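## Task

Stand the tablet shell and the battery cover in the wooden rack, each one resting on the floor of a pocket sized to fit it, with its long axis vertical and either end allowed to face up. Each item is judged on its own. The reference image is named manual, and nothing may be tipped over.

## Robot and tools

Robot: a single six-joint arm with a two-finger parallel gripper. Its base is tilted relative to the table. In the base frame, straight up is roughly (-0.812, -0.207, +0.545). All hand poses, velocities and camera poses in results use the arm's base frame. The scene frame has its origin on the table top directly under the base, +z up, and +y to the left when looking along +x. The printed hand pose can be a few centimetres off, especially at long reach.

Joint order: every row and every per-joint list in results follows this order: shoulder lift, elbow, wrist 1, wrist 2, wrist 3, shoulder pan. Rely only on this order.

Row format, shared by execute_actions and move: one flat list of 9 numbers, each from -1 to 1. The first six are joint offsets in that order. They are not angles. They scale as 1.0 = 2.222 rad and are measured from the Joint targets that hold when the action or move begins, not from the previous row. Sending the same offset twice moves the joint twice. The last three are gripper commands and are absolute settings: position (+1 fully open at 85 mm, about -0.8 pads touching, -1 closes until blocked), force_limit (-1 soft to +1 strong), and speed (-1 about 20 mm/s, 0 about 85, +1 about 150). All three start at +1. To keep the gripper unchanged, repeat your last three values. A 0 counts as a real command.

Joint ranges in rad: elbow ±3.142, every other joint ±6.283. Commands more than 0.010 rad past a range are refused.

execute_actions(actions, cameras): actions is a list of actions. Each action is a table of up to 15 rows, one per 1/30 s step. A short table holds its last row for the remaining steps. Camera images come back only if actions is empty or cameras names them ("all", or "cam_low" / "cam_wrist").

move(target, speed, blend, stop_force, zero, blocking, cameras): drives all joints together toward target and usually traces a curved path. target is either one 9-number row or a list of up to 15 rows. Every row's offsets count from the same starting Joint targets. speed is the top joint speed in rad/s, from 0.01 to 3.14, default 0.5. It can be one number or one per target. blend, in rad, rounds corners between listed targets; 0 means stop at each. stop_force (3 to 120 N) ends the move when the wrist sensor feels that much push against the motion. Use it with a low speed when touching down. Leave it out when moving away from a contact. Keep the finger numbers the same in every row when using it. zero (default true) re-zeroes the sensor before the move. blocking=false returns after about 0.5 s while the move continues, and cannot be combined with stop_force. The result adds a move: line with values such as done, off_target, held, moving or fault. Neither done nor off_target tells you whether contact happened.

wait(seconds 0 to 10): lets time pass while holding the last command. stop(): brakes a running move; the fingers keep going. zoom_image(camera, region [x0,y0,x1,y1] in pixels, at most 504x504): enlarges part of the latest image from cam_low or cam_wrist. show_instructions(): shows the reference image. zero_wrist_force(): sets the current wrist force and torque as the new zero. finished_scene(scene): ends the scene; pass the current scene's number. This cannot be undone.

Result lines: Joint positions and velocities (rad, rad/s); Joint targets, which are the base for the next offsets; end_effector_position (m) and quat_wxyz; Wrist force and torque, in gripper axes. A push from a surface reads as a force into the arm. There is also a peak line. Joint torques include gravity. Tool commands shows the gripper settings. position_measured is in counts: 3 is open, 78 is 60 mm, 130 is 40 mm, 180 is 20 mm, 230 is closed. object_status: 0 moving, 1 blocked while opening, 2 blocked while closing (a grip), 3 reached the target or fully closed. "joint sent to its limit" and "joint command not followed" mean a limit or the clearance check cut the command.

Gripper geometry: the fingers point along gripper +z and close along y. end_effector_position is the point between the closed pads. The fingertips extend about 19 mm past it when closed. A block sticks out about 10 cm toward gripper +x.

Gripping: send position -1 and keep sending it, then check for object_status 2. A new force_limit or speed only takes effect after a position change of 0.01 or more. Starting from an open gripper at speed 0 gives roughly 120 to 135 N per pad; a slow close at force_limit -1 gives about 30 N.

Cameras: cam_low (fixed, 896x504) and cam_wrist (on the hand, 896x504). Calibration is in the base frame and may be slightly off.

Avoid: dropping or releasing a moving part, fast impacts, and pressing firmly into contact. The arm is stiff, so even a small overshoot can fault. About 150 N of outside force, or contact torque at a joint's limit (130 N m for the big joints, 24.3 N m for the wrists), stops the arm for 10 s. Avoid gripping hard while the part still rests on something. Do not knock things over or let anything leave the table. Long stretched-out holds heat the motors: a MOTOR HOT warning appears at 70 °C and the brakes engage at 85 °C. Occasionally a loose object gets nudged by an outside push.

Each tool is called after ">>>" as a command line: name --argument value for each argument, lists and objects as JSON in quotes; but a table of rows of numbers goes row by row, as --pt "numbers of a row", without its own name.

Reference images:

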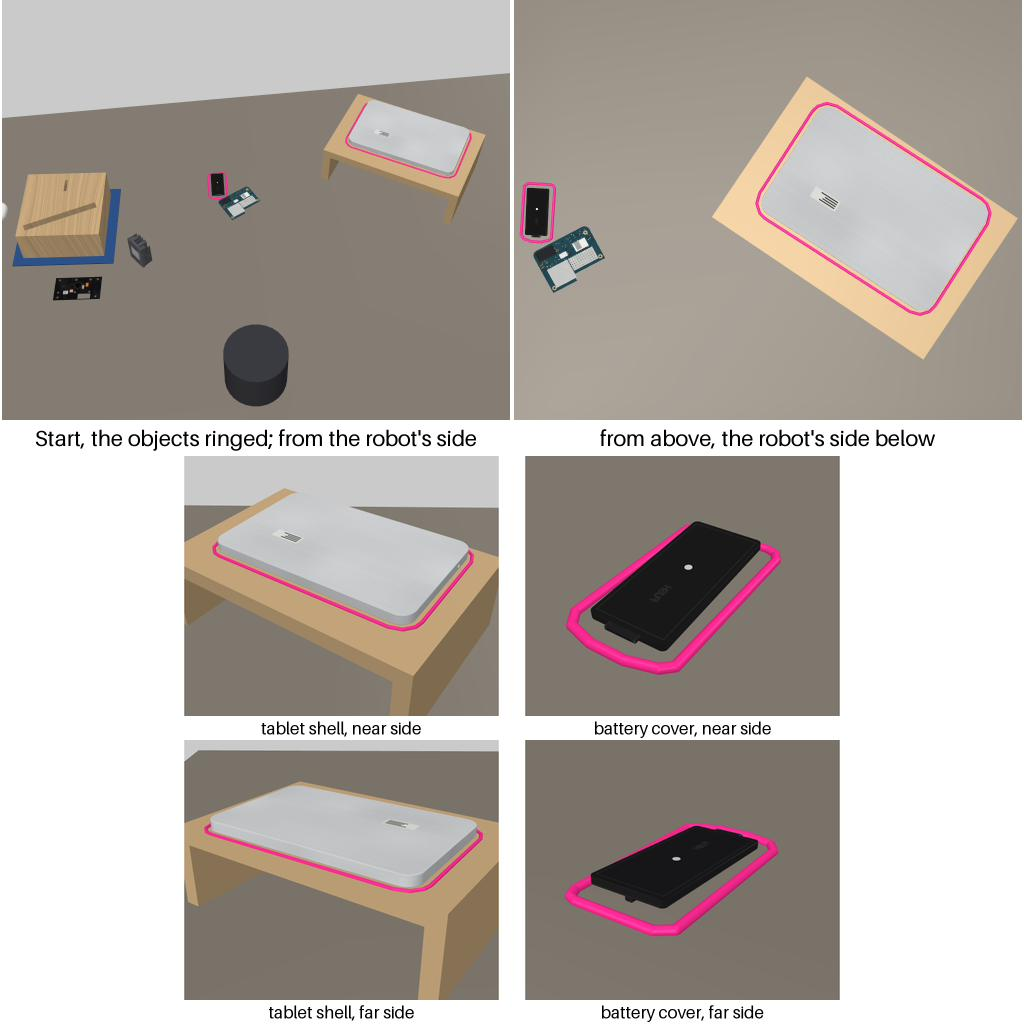

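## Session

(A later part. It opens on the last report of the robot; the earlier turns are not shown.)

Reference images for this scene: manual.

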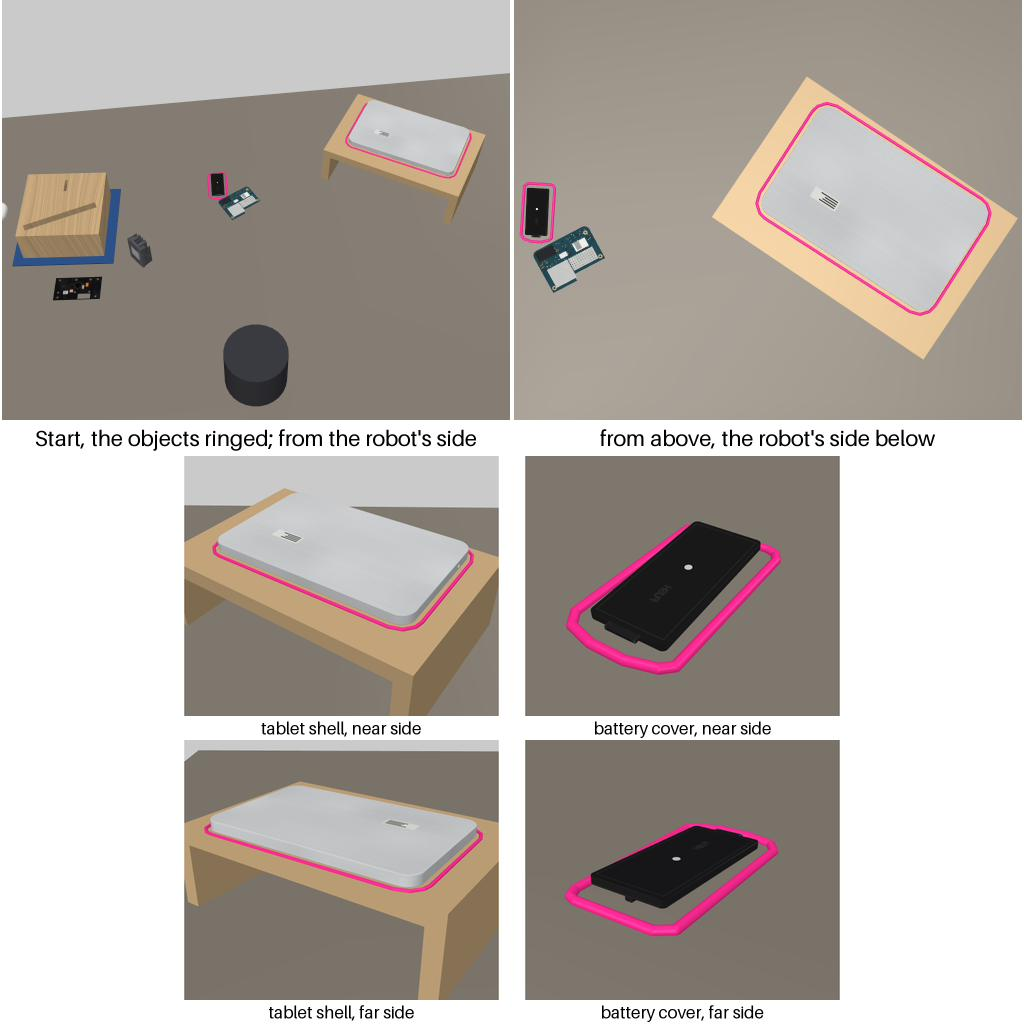

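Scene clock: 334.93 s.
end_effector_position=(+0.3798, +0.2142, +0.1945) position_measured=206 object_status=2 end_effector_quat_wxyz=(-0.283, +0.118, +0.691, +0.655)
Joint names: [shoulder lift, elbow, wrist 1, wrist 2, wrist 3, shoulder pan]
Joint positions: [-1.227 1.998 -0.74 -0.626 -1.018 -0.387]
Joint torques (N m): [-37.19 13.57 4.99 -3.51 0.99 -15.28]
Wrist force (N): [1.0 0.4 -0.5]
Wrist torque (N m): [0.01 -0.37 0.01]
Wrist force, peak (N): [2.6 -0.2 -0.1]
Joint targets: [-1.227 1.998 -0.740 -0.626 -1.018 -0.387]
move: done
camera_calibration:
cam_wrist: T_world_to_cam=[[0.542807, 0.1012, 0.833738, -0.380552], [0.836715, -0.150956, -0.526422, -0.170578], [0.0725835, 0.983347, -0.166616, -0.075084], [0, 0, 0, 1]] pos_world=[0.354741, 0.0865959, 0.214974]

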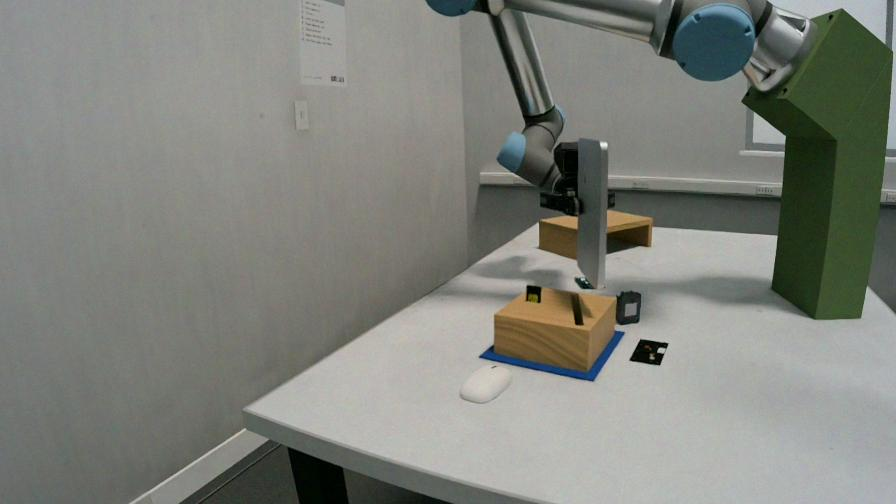

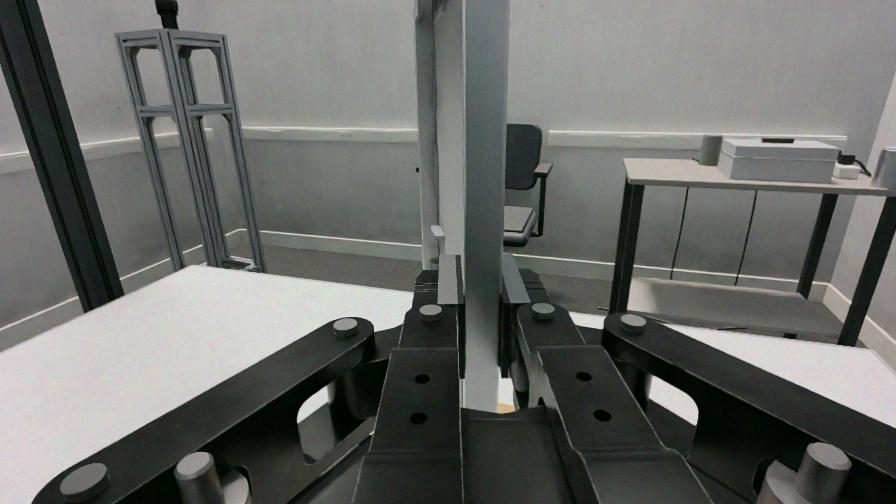

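>>> zoom_image --camera "cam_wrist" --region '[380, 0, 560, 180]'

>>> zoom_image --camera "cam_wrist" --region '[380, 180, 600, 420]'

Scaled by 2.800.

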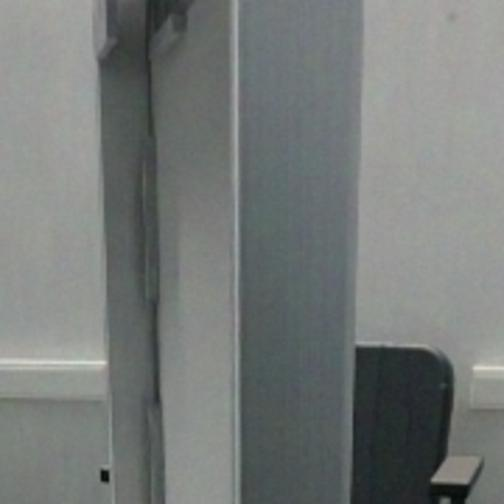

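Scaled by 2.100.

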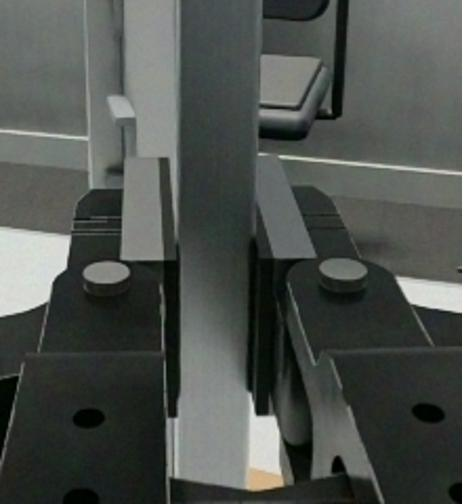

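>>> move --target '[0,0,0,0,0,0,-0.98,0.7,-1]' --speed 0.25 --cameras '["all"]'

>>> zoom_image --camera "cam_wrist" --region '[380, 180, 600, 420]'

>>> zoom_image --camera "cam_low" --region '[560, 220, 640, 320]'

Scene clock: 348.40 s.
end_effector_position=(+0.3798, +0.2142, +0.1945) position_measured=209 object_status=2 end_effector_quat_wxyz=(-0.283, +0.118, +0.691, +0.655)
Joint names: [shoulder lift, elbow, wrist 1, wrist 2, wrist 3, shoulder pan]
Joint positions: [-1.227 1.998 -0.74 -0.626 -1.018 -0.387]
Joint torques (N m): [-25.45 12.56 4.68 -1.04 1.06 -14.42]
Wrist force (N): [0.9 0.3 -0.2]
Wrist torque (N m): [-0.01 -0.35 0.01]
Wrist force, peak (N): [1.2 0.4 -0.6]
Joint targets: [-1.227 1.998 -0.740 -0.626 -1.018 -0.387]
move: done
camera_calibration:
cam_wrist: T_world_to_cam=[[0.542928, 0.101261, 0.833652, -0.380581], [0.836637, -0.151023, -0.526527, -0.170521], [0.0725841, 0.98333, -0.166714, -0.0750613], [0, 0, 0, 1]] pos_world=[0.35474, 0.0865955, 0.214974]

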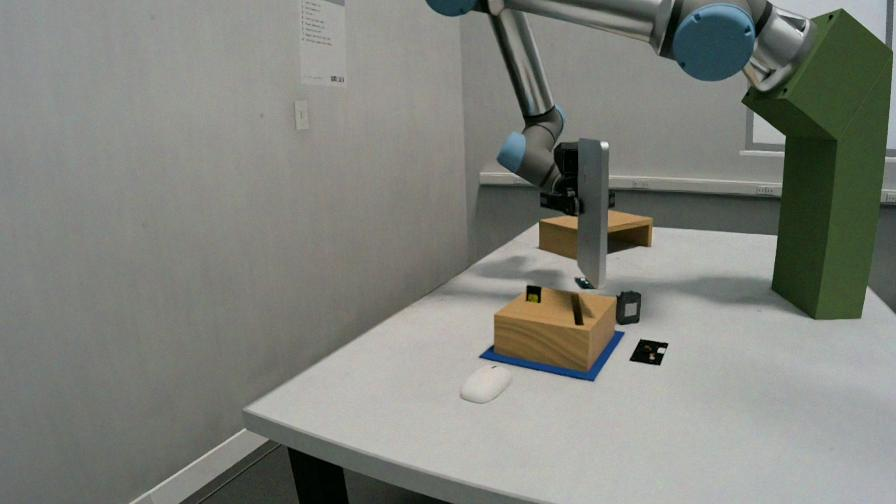

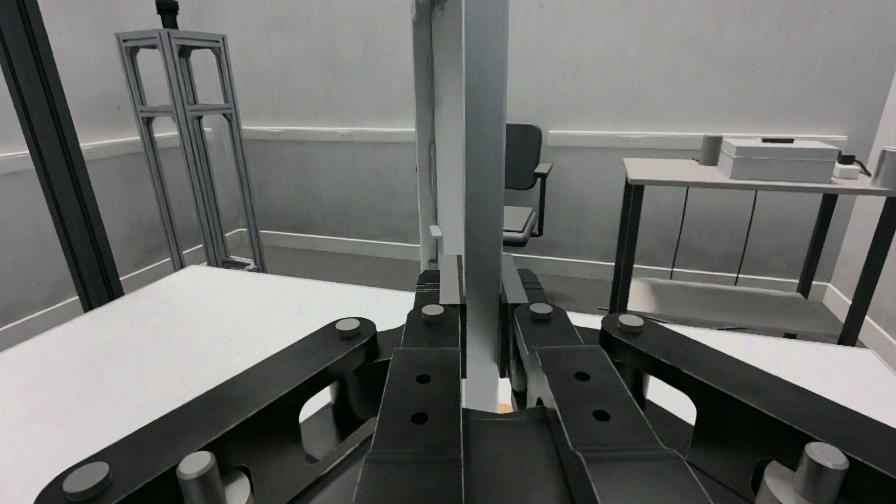

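Scaled by 2.100.

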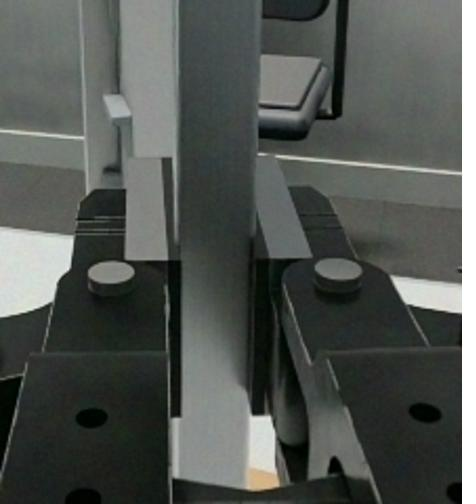

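Scaled by 5.040.

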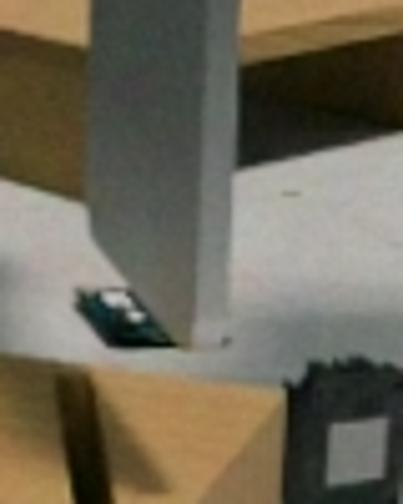

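>>> zoom_image --camera "cam_low" --region '[525, 125, 635, 225]'

Scaled by 4.582.

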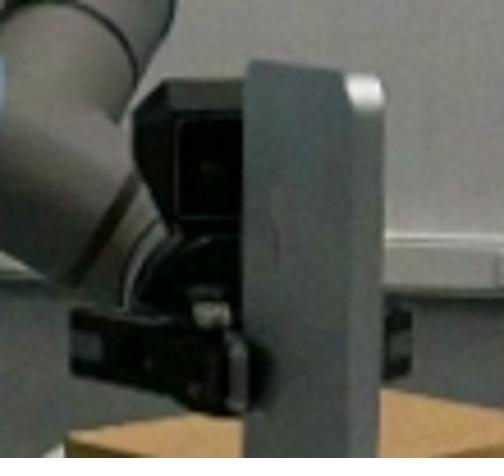

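>>> move --target '[0.0360,-0.0071,0.0636,0.0250,-0.0769,-0.0014,-0.98,0.7,-1]' --speed 0.2 --cameras '["all"]'

>>> zoom_image --camera "cam_low" --region '[540, 230, 640, 340]'

>>> zoom_image --camera "cam_low" --region '[525, 125, 635, 225]'

Scene clock: 361.10 s.
end_effector_position=(+0.3917, +0.2171, +0.1948) position_measured=209 object_status=2 end_effector_quat_wxyz=(-0.275, +0.136, +0.647, +0.698)
Joint names: [shoulder lift, elbow, wrist 1, wrist 2, wrist 3, shoulder pan]
Joint positions: [-1.147 1.982 -0.598 -0.57 -1.189 -0.39]
Joint torques (N m): [-44.34 12.13 0.71 -5.11 1.17 -12.6]
Wrist force (N): [1.0 0.3 -0.3]
Wrist torque (N m): [0.02 -0.35 -0.17]
Wrist force, peak (N): [1.2 0.6 -0.6]
Joint targets: [-1.147 1.982 -0.598 -0.570 -1.189 -0.390]
move: done
camera_calibration:
cam_wrist: T_world_to_cam=[[0.567227, -0.025837, 0.823156, -0.367452], [0.811652, -0.151829, -0.564065, -0.162571], [0.139553, 0.988069, -0.0651511, -0.125776], [0, 0, 0, 1]] pos_world=[0.357932, 0.0900983, 0.202575]

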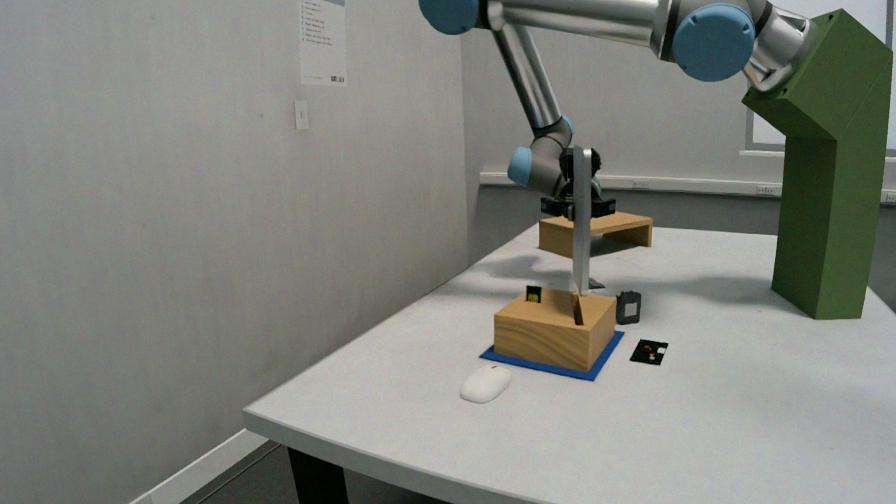

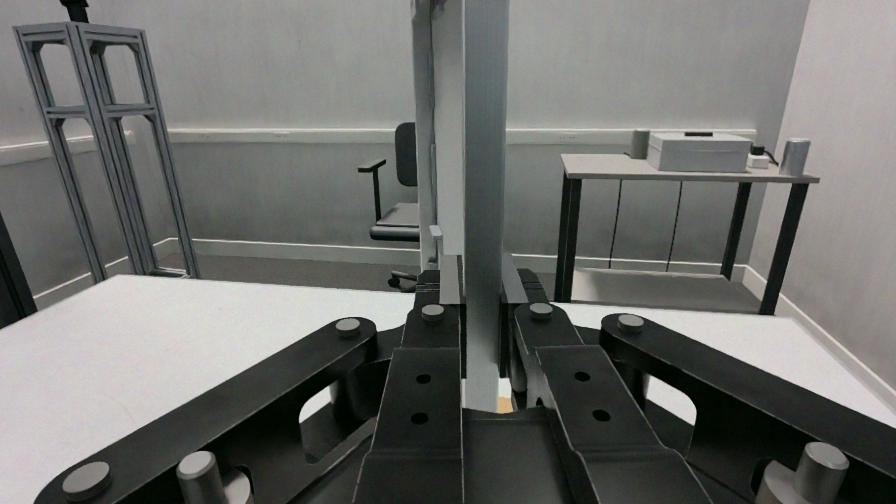

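Scaled by 4.582.

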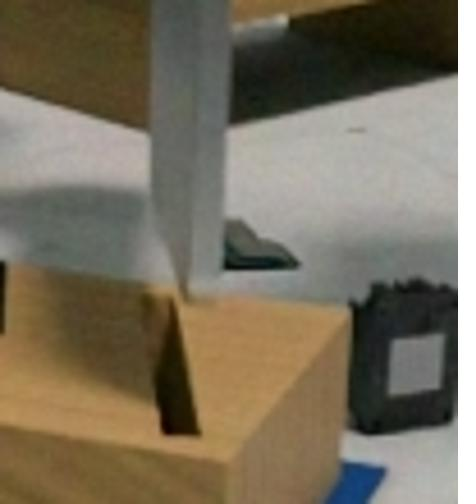

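Scaled by 4.582.

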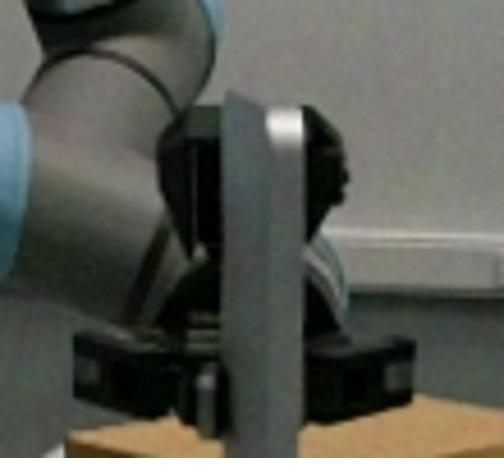

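>>> zoom_image --camera "cam_low" --region '[565, 265, 605, 335]'

Scaled by 7.200.

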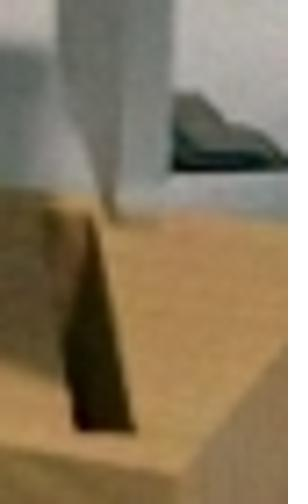

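>>> move --target '[0.0187,-0.0118,0.0228,0.0099,-0.0260,0.0048,-0.98,0.7,-1]' --speed 0.05 --stop_force 5 --cameras '["cam_low"]'

>>> zoom_image --camera "cam_low" --region '[555, 255, 605, 335]'

Scene clock: 375.13 s.
end_effector_position=(+0.4016, +0.2196, +0.1924) position_measured=209 object_status=2 end_effector_quat_wxyz=(-0.272, +0.140, +0.635, +0.710)
Joint names: [shoulder lift, elbow, wrist 1, wrist 2, wrist 3, shoulder pan]
Joint positions: [-1.106 1.956 -0.548 -0.548 -1.247 -0.379]
Joint torques (N m): [-44.77 14.9 0.29 -4.96 2.1 -14.81]
Wrist force (N): [1.1 0.3 -0.4]
Wrist torque (N m): [0.01 -0.39 -0.01]
Wrist force, peak (N): [1.4 0.2 -0.3]
Joint targets: [-1.106 1.956 -0.548 -0.548 -1.247 -0.379]
move: done
Images, in order (width x height): cam_low 896x504.

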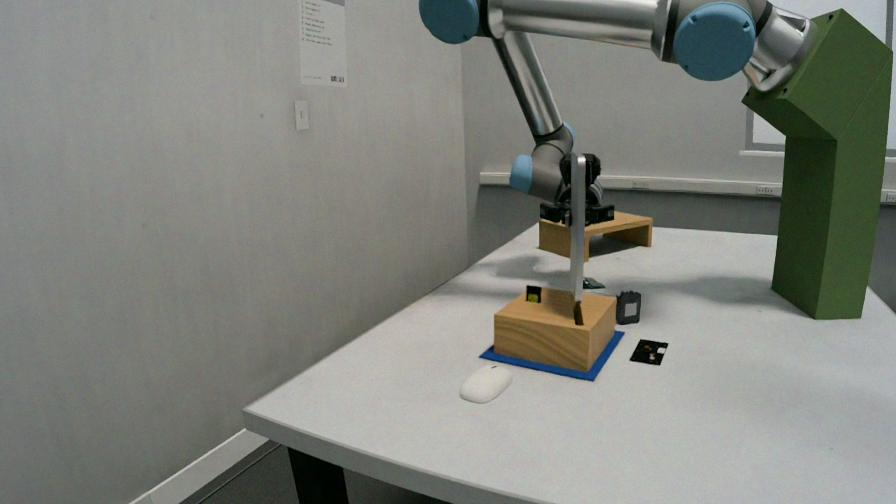

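Scaled by 6.300.

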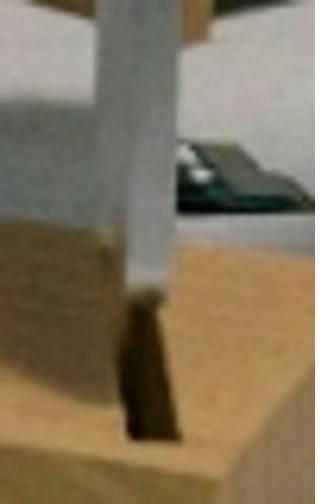

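>>> move --target '[-0.0016,0.0033,0.0041,0.0101,-0.0062,0.0104,-0.98,0.7,-1]' --speed 0.05 --stop_force 5 --cameras '["cam_low"]'

>>> zoom_image --camera "cam_low" --region '[555, 255, 605, 335]'

Scene clock: 380.60 s.
end_effector_position=(+0.3989, +0.2310, +0.1926) position_measured=209 object_status=2 end_effector_quat_wxyz=(-0.273, +0.141, +0.634, +0.710)
Joint names: [shoulder lift, elbow, wrist 1, wrist 2, wrist 3, shoulder pan]
Joint positions: [-1.109 1.963 -0.539 -0.526 -1.261 -0.356]
Joint torques (N m): [-25.78 -3.43 0.41 -4.85 1.67 -15.08]
Wrist force (N): [0.9 0.2 -0.6]
Wrist torque (N m): [0.00 -0.37 0.01]
Wrist force, peak (N): [1.1 0.4 -0.8]
Joint targets: [-1.109 1.963 -0.539 -0.526 -1.261 -0.356]
move: done
Images, in order (width x height): cam_low 896x504.

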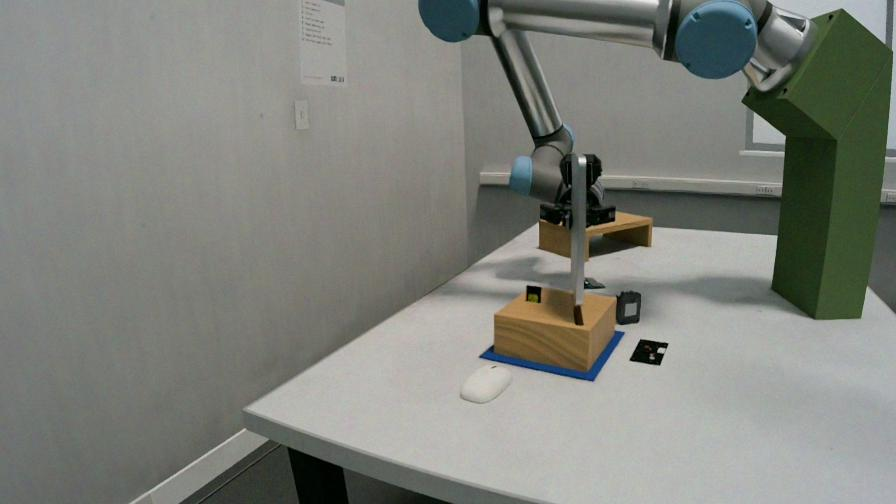

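Scaled by 6.300.

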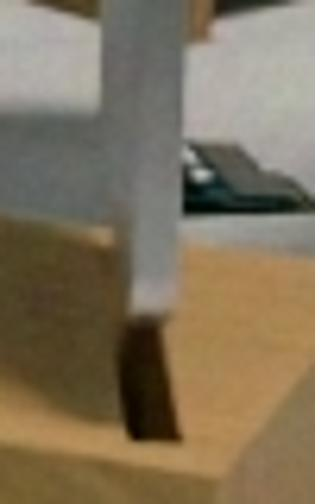

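>>> move --target '[0.0230,-0.0212,0.0036,0.0094,-0.0064,0.0100,-0.98,0.7,-1]' --speed 0.012 --stop_force 3 --cameras '["cam_low"]'

>>> zoom_image --camera "cam_low" --region '[555, 255, 605, 335]'

Scene clock: 387.00 s.
end_effector_position=(+0.4152, +0.2352, +0.1817) position_measured=209 object_status=2 end_effector_quat_wxyz=(-0.273, +0.141, +0.634, +0.710)
Joint names: [shoulder lift, elbow, wrist 1, wrist 2, wrist 3, shoulder pan]
Joint positions: [-1.058 1.916 -0.531 -0.505 -1.275 -0.334]
Joint torques (N m): [-40.98 14.03 4.1 -2.65 -0.71 -2.77]
Wrist force (N): [0.9 0.2 -0.6]
Wrist torque (N m): [-0.02 -0.36 0.02]
Wrist force, peak (N): [1.3 0.3 -0.5]
Joint targets: [-1.058 1.916 -0.531 -0.505 -1.275 -0.334]
move: done
Images, in order (width x height): cam_low 896x504.

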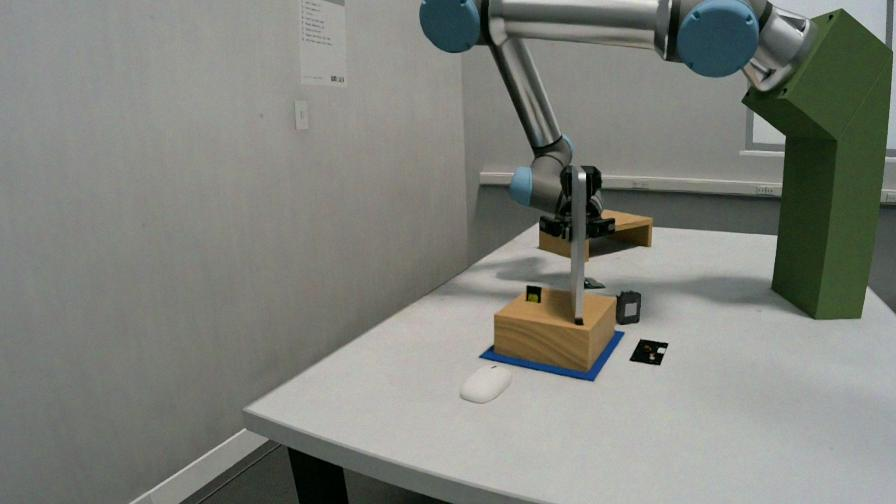

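Scaled by 6.300.

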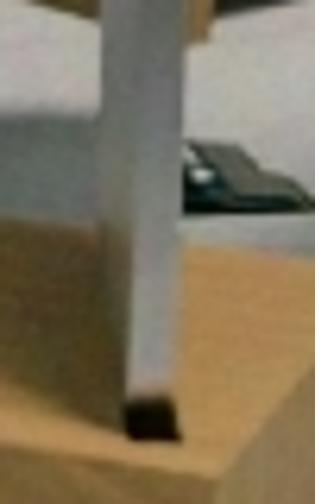

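>>> move --target '[0.0139,-0.0127,0.0022,0.0057,-0.0038,0.0060,-0.98,0.7,-1]' --speed 0.012 --stop_force 3 --cameras '["cam_low"]'

>>> zoom_image --camera "cam_low" --region '[555, 255, 605, 335]'

Scene clock: 390.13 s.
end_effector_position=(+0.4183, +0.2361, +0.1795) position_measured=209 object_status=2 end_effector_quat_wxyz=(-0.273, +0.141, +0.634, +0.710)
Joint names: [shoulder lift, elbow, wrist 1, wrist 2, wrist 3, shoulder pan]
Joint positions: [-1.048 1.907 -0.529 -0.501 -1.278 -0.329]
Joint torques (N m): [-44.59 14.41 0.09 -4.17 1.37 -17.04]
Wrist force (N): [3.1 0.1 0.1]
Wrist torque (N m): [-0.03 -0.35 0.02]
Wrist force, peak (N): [11.3 0.5 -2.8]
Joint targets: [-1.048 1.907 -0.529 -0.501 -1.278 -0.329]
move: contact; the shoulder lift is farthest, 0.021 rad from its target
Images, in order (width x height): cam_low 896x504.

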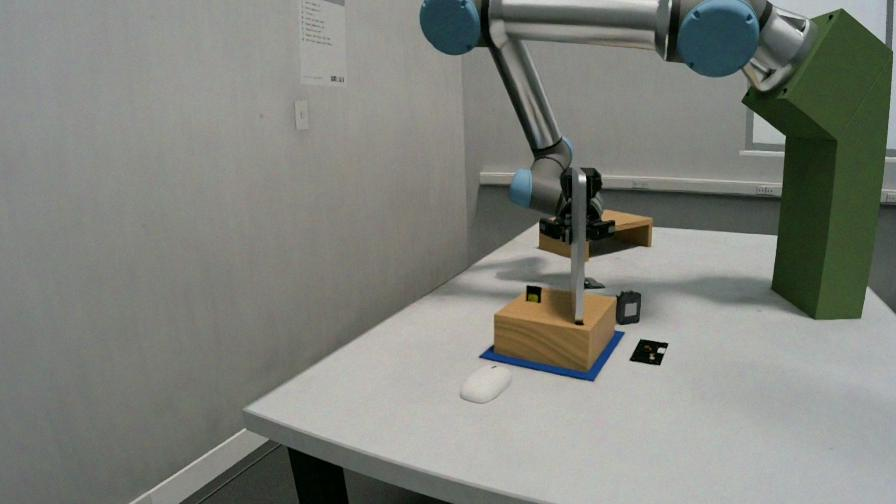

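Scaled by 6.300.

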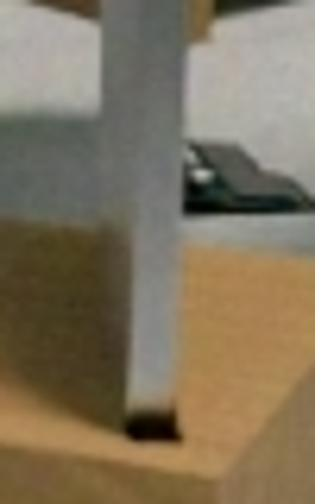

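>>> move --pt "-0.0093 0.0085 -0.0014 -0.0038 0.0026 -0.0040 -0.98 0.7 -1" --pt "-0.0103 0.0099 0.0028 0.0043 -0.0029 0.0041 -0.98 0.7 -1" --speed 0.03 --cameras '["cam_low"]'

>>> zoom_image --camera "cam_low" --region '[555, 255, 605, 335]'

Scene clock: 394.30 s.
end_effector_position=(+0.4103, +0.2432, +0.1845) position_measured=209 object_status=2 end_effector_quat_wxyz=(-0.272, +0.141, +0.634, +0.710)
Joint names: [shoulder lift, elbow, wrist 1, wrist 2, wrist 3, shoulder pan]
Joint positions: [-1.071 1.929 -0.523 -0.491 -1.284 -0.32]
Joint torques (N m): [-42.18 12.53 3.21 -4 0.39 -12.29]
Wrist force (N): [1.0 0.1 -0.4]
Wrist torque (N m): [-0.02 -0.37 0.02]
Wrist force, peak (N): [3.4 0.2 0.0]
Joint targets: [-1.071 1.929 -0.523 -0.491 -1.284 -0.320]
move: done
Images, in order (width x height): cam_low 896x504.

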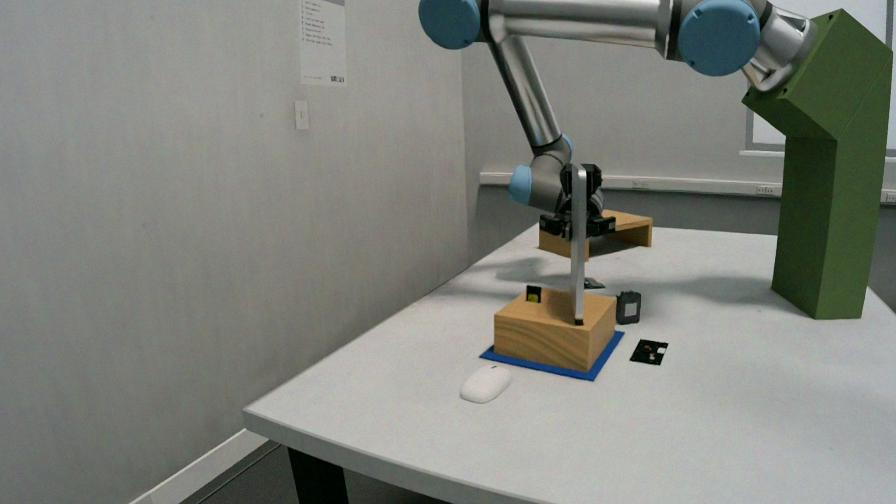

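Scaled by 6.300.

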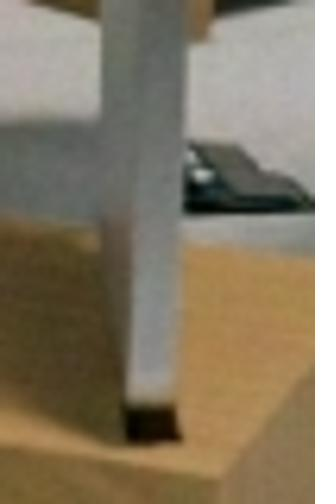

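>>> move --target '[0.0231,-0.0212,0.0036,0.0095,-0.0064,0.0100,-0.98,0.7,-1]' --speed 0.01 --stop_force 3 --cameras '["cam_low"]'

>>> zoom_image --camera "cam_low" --region '[555, 255, 605, 335]'

Scene clock: 398.13 s.
end_effector_position=(+0.4164, +0.2449, +0.1801) position_measured=209 object_status=2 end_effector_quat_wxyz=(-0.272, +0.141, +0.635, +0.710)
Joint names: [shoulder lift, elbow, wrist 1, wrist 2, wrist 3, shoulder pan]
Joint positions: [-1.051 1.911 -0.52 -0.483 -1.29 -0.312]
Joint torques (N m): [-45.69 14.91 0.03 -4.16 1.36 -15.11]
Wrist force (N): [3.6 0.1 -0.1]
Wrist torque (N m): [-0.01 -0.36 0.03]
Wrist force, peak (N): [10.5 0.5 -2.9]
Joint targets: [-1.051 1.911 -0.520 -0.483 -1.290 -0.312]
move: contact; the shoulder lift is farthest, 0.031 rad from its target
Images, in order (width x height): cam_low 896x504.

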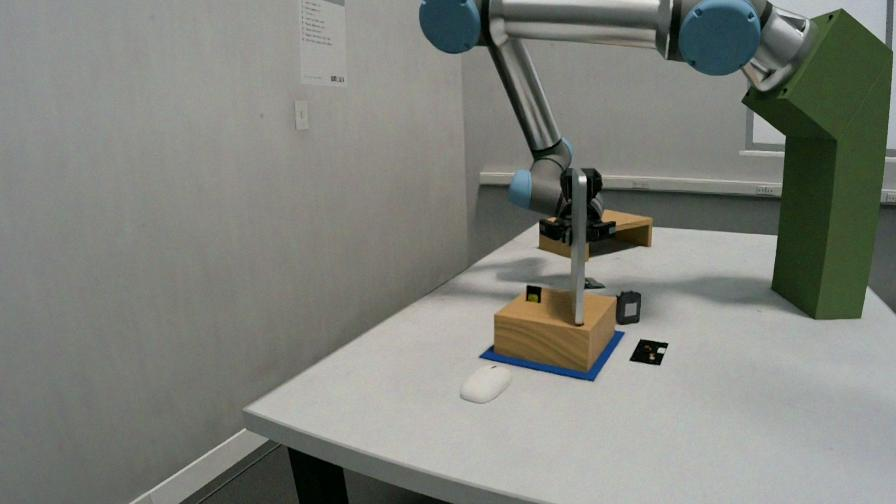

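Scaled by 6.300.

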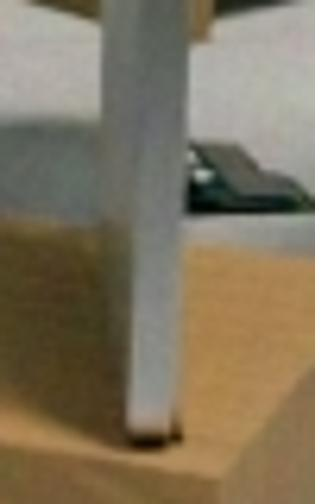

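>>> move --pt "-0.0035 0.0032 -0.0005 -0.0014 0.0010 -0.0015 -0.98 0.7 -1" --pt "-0.0065 0.0009 -0.0071 -0.0024 0.0116 -0.0002 -0.98 0.7 -1" --speed 0.02

>>> move --target '[0.0115,-0.0106,0.0018,0.0047,-0.0032,0.0050,-0.98,0.7,-1]' --speed 0.01 --stop_force 3 --cameras '["cam_low"]'

>>> zoom_image --camera "cam_low" --region '[555, 255, 605, 335]'

Scene clock: 404.07 s.
end_effector_position=(+0.4152, +0.2445, +0.1826) position_measured=209 object_status=2 end_effector_quat_wxyz=(-0.274, +0.139, +0.639, +0.705)
Joint names: [shoulder lift, elbow, wrist 1, wrist 2, wrist 3, shoulder pan]
Joint positions: [-1.066 1.913 -0.536 -0.489 -1.264 -0.312]
Joint torques (N m): [-42.4 -1.24 1 -4.91 0.42 4.85]
Wrist force (N): [1.0 0.2 -0.4]
Wrist torque (N m): [-0.01 -0.37 -0.16]
Wrist force, peak (N): [3.8 0.0 0.0]
Joint targets: [-1.066 1.913 -0.535 -0.489 -1.264 -0.312]
move: done

Scene clock: 405.70 s.
end_effector_position=(+0.4171, +0.2451, +0.1812) position_measured=209 object_status=2 end_effector_quat_wxyz=(-0.274, +0.139, +0.639, +0.705)
Joint names: [shoulder lift, elbow, wrist 1, wrist 2, wrist 3, shoulder pan]
Joint positions: [-1.059 1.907 -0.534 -0.486 -1.266 -0.309]
Joint torques (N m): [-46.15 14.72 -0.09 -4.36 1.34 -15.19]
Wrist force (N): [2.5 0.1 -0.1]
Wrist torque (N m): [0.00 -0.34 0.03]
Wrist force, peak (N): [9.3 0.4 -2.4]
Joint targets: [-1.059 1.907 -0.534 -0.486 -1.266 -0.309]
move: contact; the shoulder lift is farthest, 0.019 rad from its target
Images, in order (width x height): cam_low 896x504.

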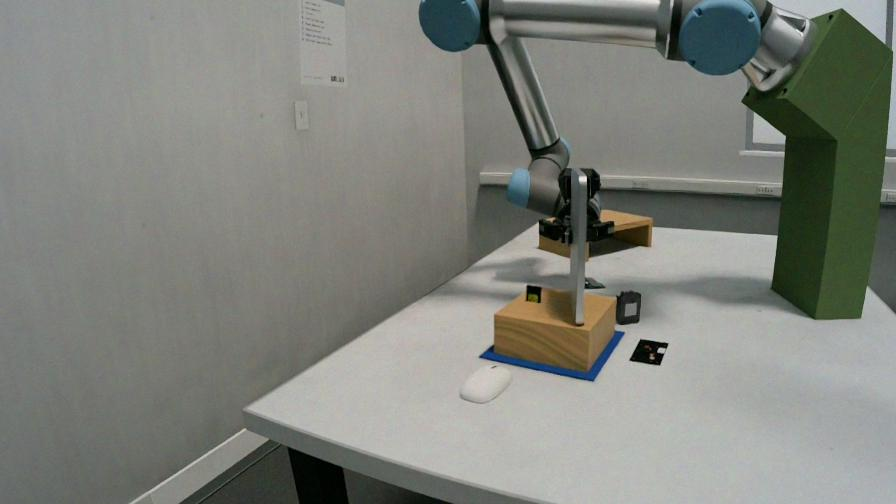

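Scaled by 6.300.

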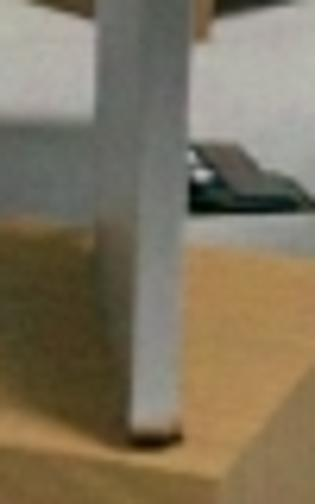

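>>> move --target '[0.0023,-0.0021,0.0004,0.0009,-0.0006,0.0010,-0.98,0.7,-1]' --speed 0.01 --stop_force 8

>>> wait --seconds 0.5

Scene clock: 408.70 s.
end_effector_position=(+0.4172, +0.2451, +0.1811) position_measured=209 object_status=2 end_effector_quat_wxyz=(-0.274, +0.139, +0.639, +0.705)
Joint names: [shoulder lift, elbow, wrist 1, wrist 2, wrist 3, shoulder pan]
Joint positions: [-1.059 1.906 -0.534 -0.486 -1.266 -0.309]
Joint torques (N m): [-45.93 12.92 2.46 -1.08 1.61 -15.23]
Wrist force (N): [9.4 0.3 -1.2]
Wrist torque (N m): [0.01 -0.54 0.02]
Wrist force, peak (N): [15.3 0.2 -1.8]
Joint targets: [-1.059 1.906 -0.534 -0.486 -1.266 -0.309]
move: contact

Scene clock: 409.20 s.
end_effector_position=(+0.4172, +0.2451, +0.1811) position_measured=209 object_status=2 end_effector_quat_wxyz=(-0.274, +0.139, +0.639, +0.705)
Joint names: [shoulder lift, elbow, wrist 1, wrist 2, wrist 3, shoulder pan]
Joint positions: [-1.059 1.906 -0.534 -0.486 -1.266 -0.309]
Joint torques (N m): [-44.38 15.07 2.65 -2.43 1.39 -16.22]
Wrist force (N): [9.3 -0.1 -0.9]
Wrist torque (N m): [-0.04 -0.53 0.03]
Wrist force, peak (N): [9.5 0.2 -1.1]
Joint targets: [-1.059 1.906 -0.534 -0.486 -1.266 -0.309]
Tool commands: gripper/position=-0.98 gripper/force_limit=+0.7 gripper/speed=-1.0
wait: 0.50 s; at rest by 0.17 s

>>> zoom_image --camera "cam_low" --region '[560, 280, 600, 335]'

Scaled by 9.164.
This view is cut from an older image: the scene may have changed since it was taken.

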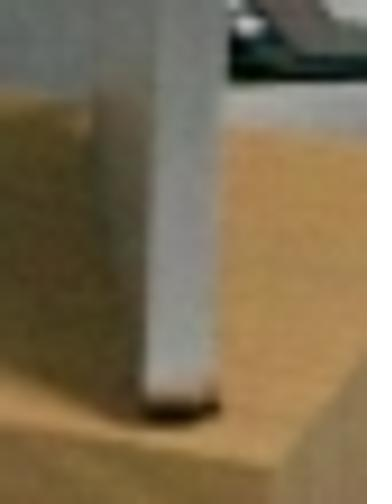

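>>> move --pt "-0.0104 0.0095 -0.0016 -0.0043 0.0029 -0.0045 -0.98 0.7 -1" --pt "-0.0081 0.0141 0.0076 0.0025 -0.0120 0.0004 -0.98 0.7 -1" --speed 0.03 --cameras '["cam_low"]'

>>> zoom_image --camera "cam_low" --region '[560, 280, 600, 335]'

Scene clock: 430.57 s.
end_effector_position=(+0.4066, +0.2496, +0.1854) position_measured=209 object_status=2 end_effector_quat_wxyz=(-0.273, +0.141, +0.634, +0.710)
Joint names: [shoulder lift, elbow, wrist 1, wrist 2, wrist 3, shoulder pan]
Joint positions: [-1.077 1.938 -0.517 -0.48 -1.292 -0.308]
Joint torques (N m): [-25.52 9.06 2.85 -2.25 0.97 0.35]
Wrist force (N): [1.1 0.2 -0.6]
Wrist torque (N m): [-0.01 -0.40 0.02]
Wrist force, peak (N): [9.6 0.0 -1.0]
Joint targets: [-1.077 1.938 -0.518 -0.481 -1.292 -0.308]
move: done
Images, in order (width x height): cam_low 896x504.

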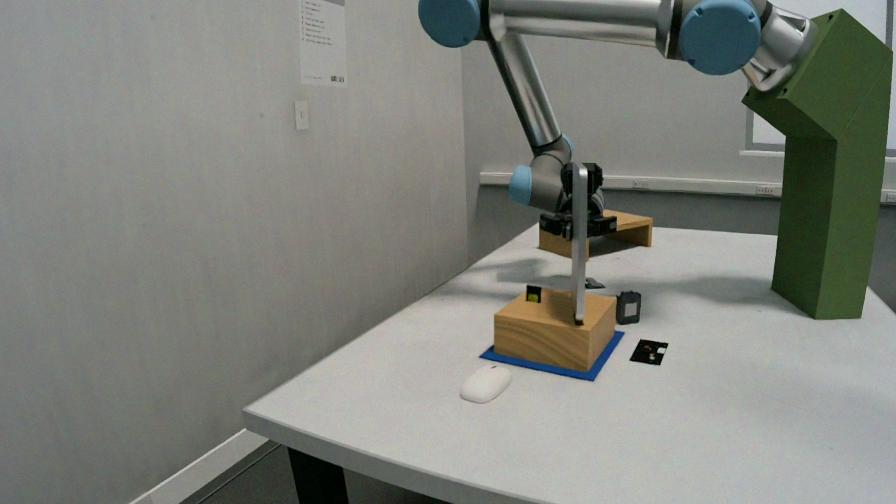

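Scaled by 9.164.

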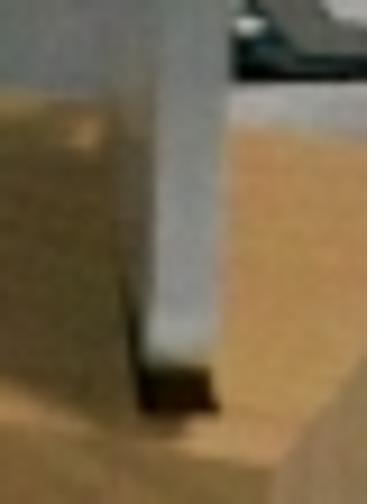

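>>> move --target '[0.0009,-0.00257,0.00243,0.00063,-0.00108,0.00036,-0.98,0.7,-1]' --speed 0.05 --cameras '["cam_low"]'

>>> zoom_image --camera "cam_low" --region '[560, 280, 600, 335]'

Scene clock: 438.93 s.
end_effector_position=(+0.4085, +0.2494, +0.1861) position_measured=209 object_status=2 end_effector_quat_wxyz=(-0.272, +0.141, +0.634, +0.710)
Joint names: [shoulder lift, elbow, wrist 1, wrist 2, wrist 3, shoulder pan]
Joint positions: [-1.075 1.932 -0.512 -0.479 -1.295 -0.308]
Joint torques (N m): [-24.56 3.39 3.9 -0.86 -1.33 7.07]
Wrist force (N): [1.1 0.2 -0.4]
Wrist torque (N m): [-0.01 -0.38 0.02]
Wrist force, peak (N): [1.3 0.3 -0.4]
Joint targets: [-1.075 1.932 -0.512 -0.479 -1.295 -0.308]
move: done
Images, in order (width x height): cam_low 896x504.

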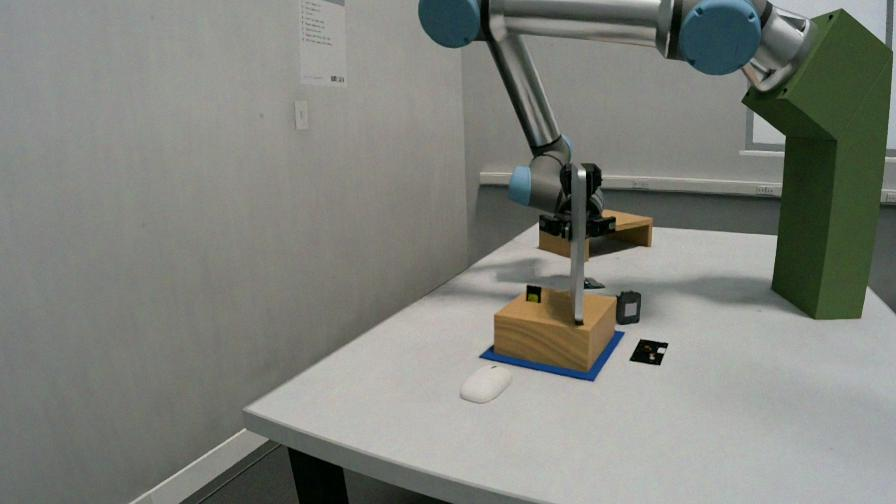

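Scaled by 9.164.

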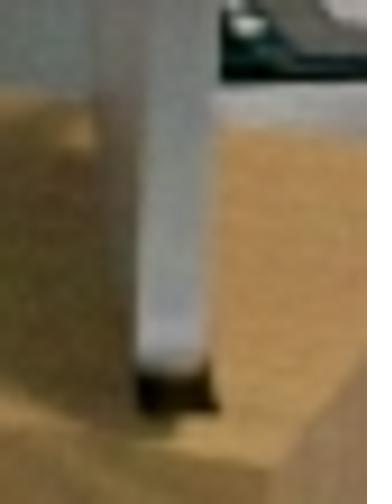

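>>> move --target '[0.0231,-0.0212,0.0036,0.0095,-0.0064,0.0100,-0.98,0.7,-1]' --speed 0.01 --stop_force 3 --cameras '["cam_low"]'

>>> zoom_image --camera "cam_low" --region '[560, 280, 600, 335]'

Scene clock: 442.90 s.
end_effector_position=(+0.4153, +0.2516, +0.1810) position_measured=209 object_status=2 end_effector_quat_wxyz=(-0.272, +0.141, +0.634, +0.710)
Joint names: [shoulder lift, elbow, wrist 1, wrist 2, wrist 3, shoulder pan]
Joint positions: [-1.053 1.912 -0.509 -0.47 -1.301 -0.298]
Joint torques (N m): [-45.66 14.14 0.19 -4.13 1.42 -15.31]
Wrist force (N): [3.2 0.2 -0.2]
Wrist torque (N m): [0.00 -0.34 0.03]
Wrist force, peak (N): [10.2 0.3 -2.8]
Joint targets: [-1.053 1.912 -0.509 -0.470 -1.301 -0.298]
move: contact; the shoulder lift is farthest, 0.029 rad from its target
Images, in order (width x height): cam_low 896x504.

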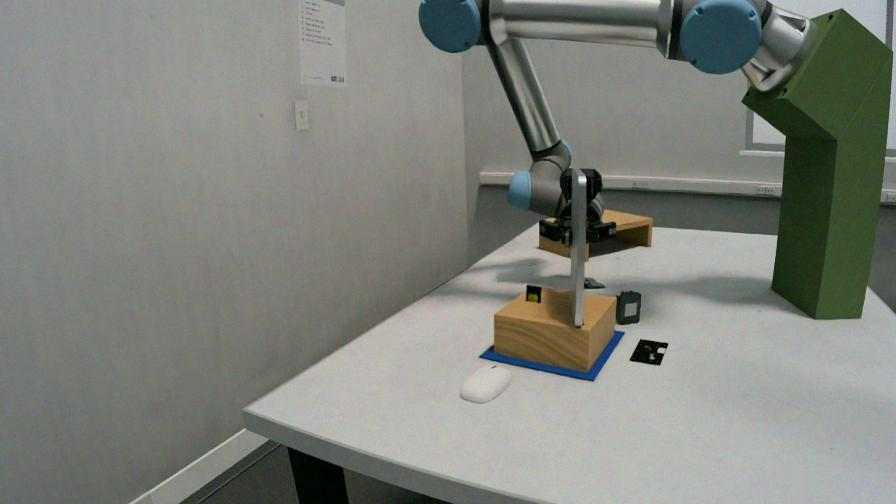

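Scaled by 9.164.

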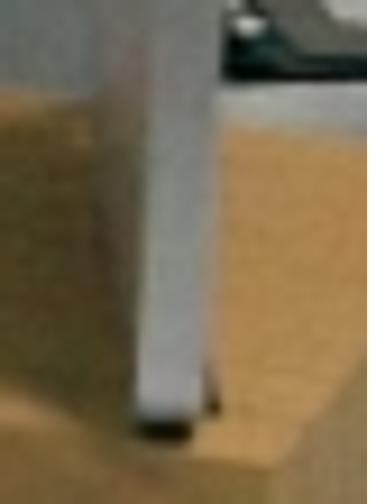

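>>> move --target '[0.0069,-0.0064,0.0011,0.0028,-0.0019,0.0030,-0.98,0.7,-1]' --speed 0.01 --stop_force 8 --zero false

>>> wait --seconds 0.3

Scene clock: 445.50 s.
end_effector_position=(+0.4154, +0.2516, +0.1809) position_measured=209 object_status=2 end_effector_quat_wxyz=(-0.272, +0.141, +0.634, +0.710)
Joint names: [shoulder lift, elbow, wrist 1, wrist 2, wrist 3, shoulder pan]
Joint positions: [-1.052 1.911 -0.509 -0.47 -1.301 -0.298]
Joint torques (N m): [-45 13.61 2.1 -2.16 1.63 -15.52]
Wrist force (N): [8.0 0.1 -0.5]
Wrist torque (N m): [0.00 -0.48 0.03]
Wrist force, peak (N): [14.3 0.0 -1.4]
Joint targets: [-1.052 1.911 -0.509 -0.470 -1.301 -0.298]
move: contact; the shoulder lift is farthest, 0.015 rad from its target

Scene clock: 445.80 s.
end_effector_position=(+0.4154, +0.2516, +0.1809) position_measured=209 object_status=2 end_effector_quat_wxyz=(-0.272, +0.141, +0.634, +0.710)
Joint names: [shoulder lift, elbow, wrist 1, wrist 2, wrist 3, shoulder pan]
Joint positions: [-1.052 1.911 -0.509 -0.47 -1.301 -0.298]
Joint torques (N m): [-45.04 13.24 2.06 -2.73 1.55 -14.88]
Wrist force (N): [7.9 0.0 -0.5]
Wrist torque (N m): [-0.02 -0.46 0.03]
Wrist force, peak (N): [8.1 -0.1 -0.8]
Joint targets: [-1.052 1.911 -0.509 -0.470 -1.301 -0.298]
Tool commands: gripper/position=-0.98 gripper/force_limit=+0.7 gripper/speed=-1.0
wait: 0.30 s; at rest by 0.17 s


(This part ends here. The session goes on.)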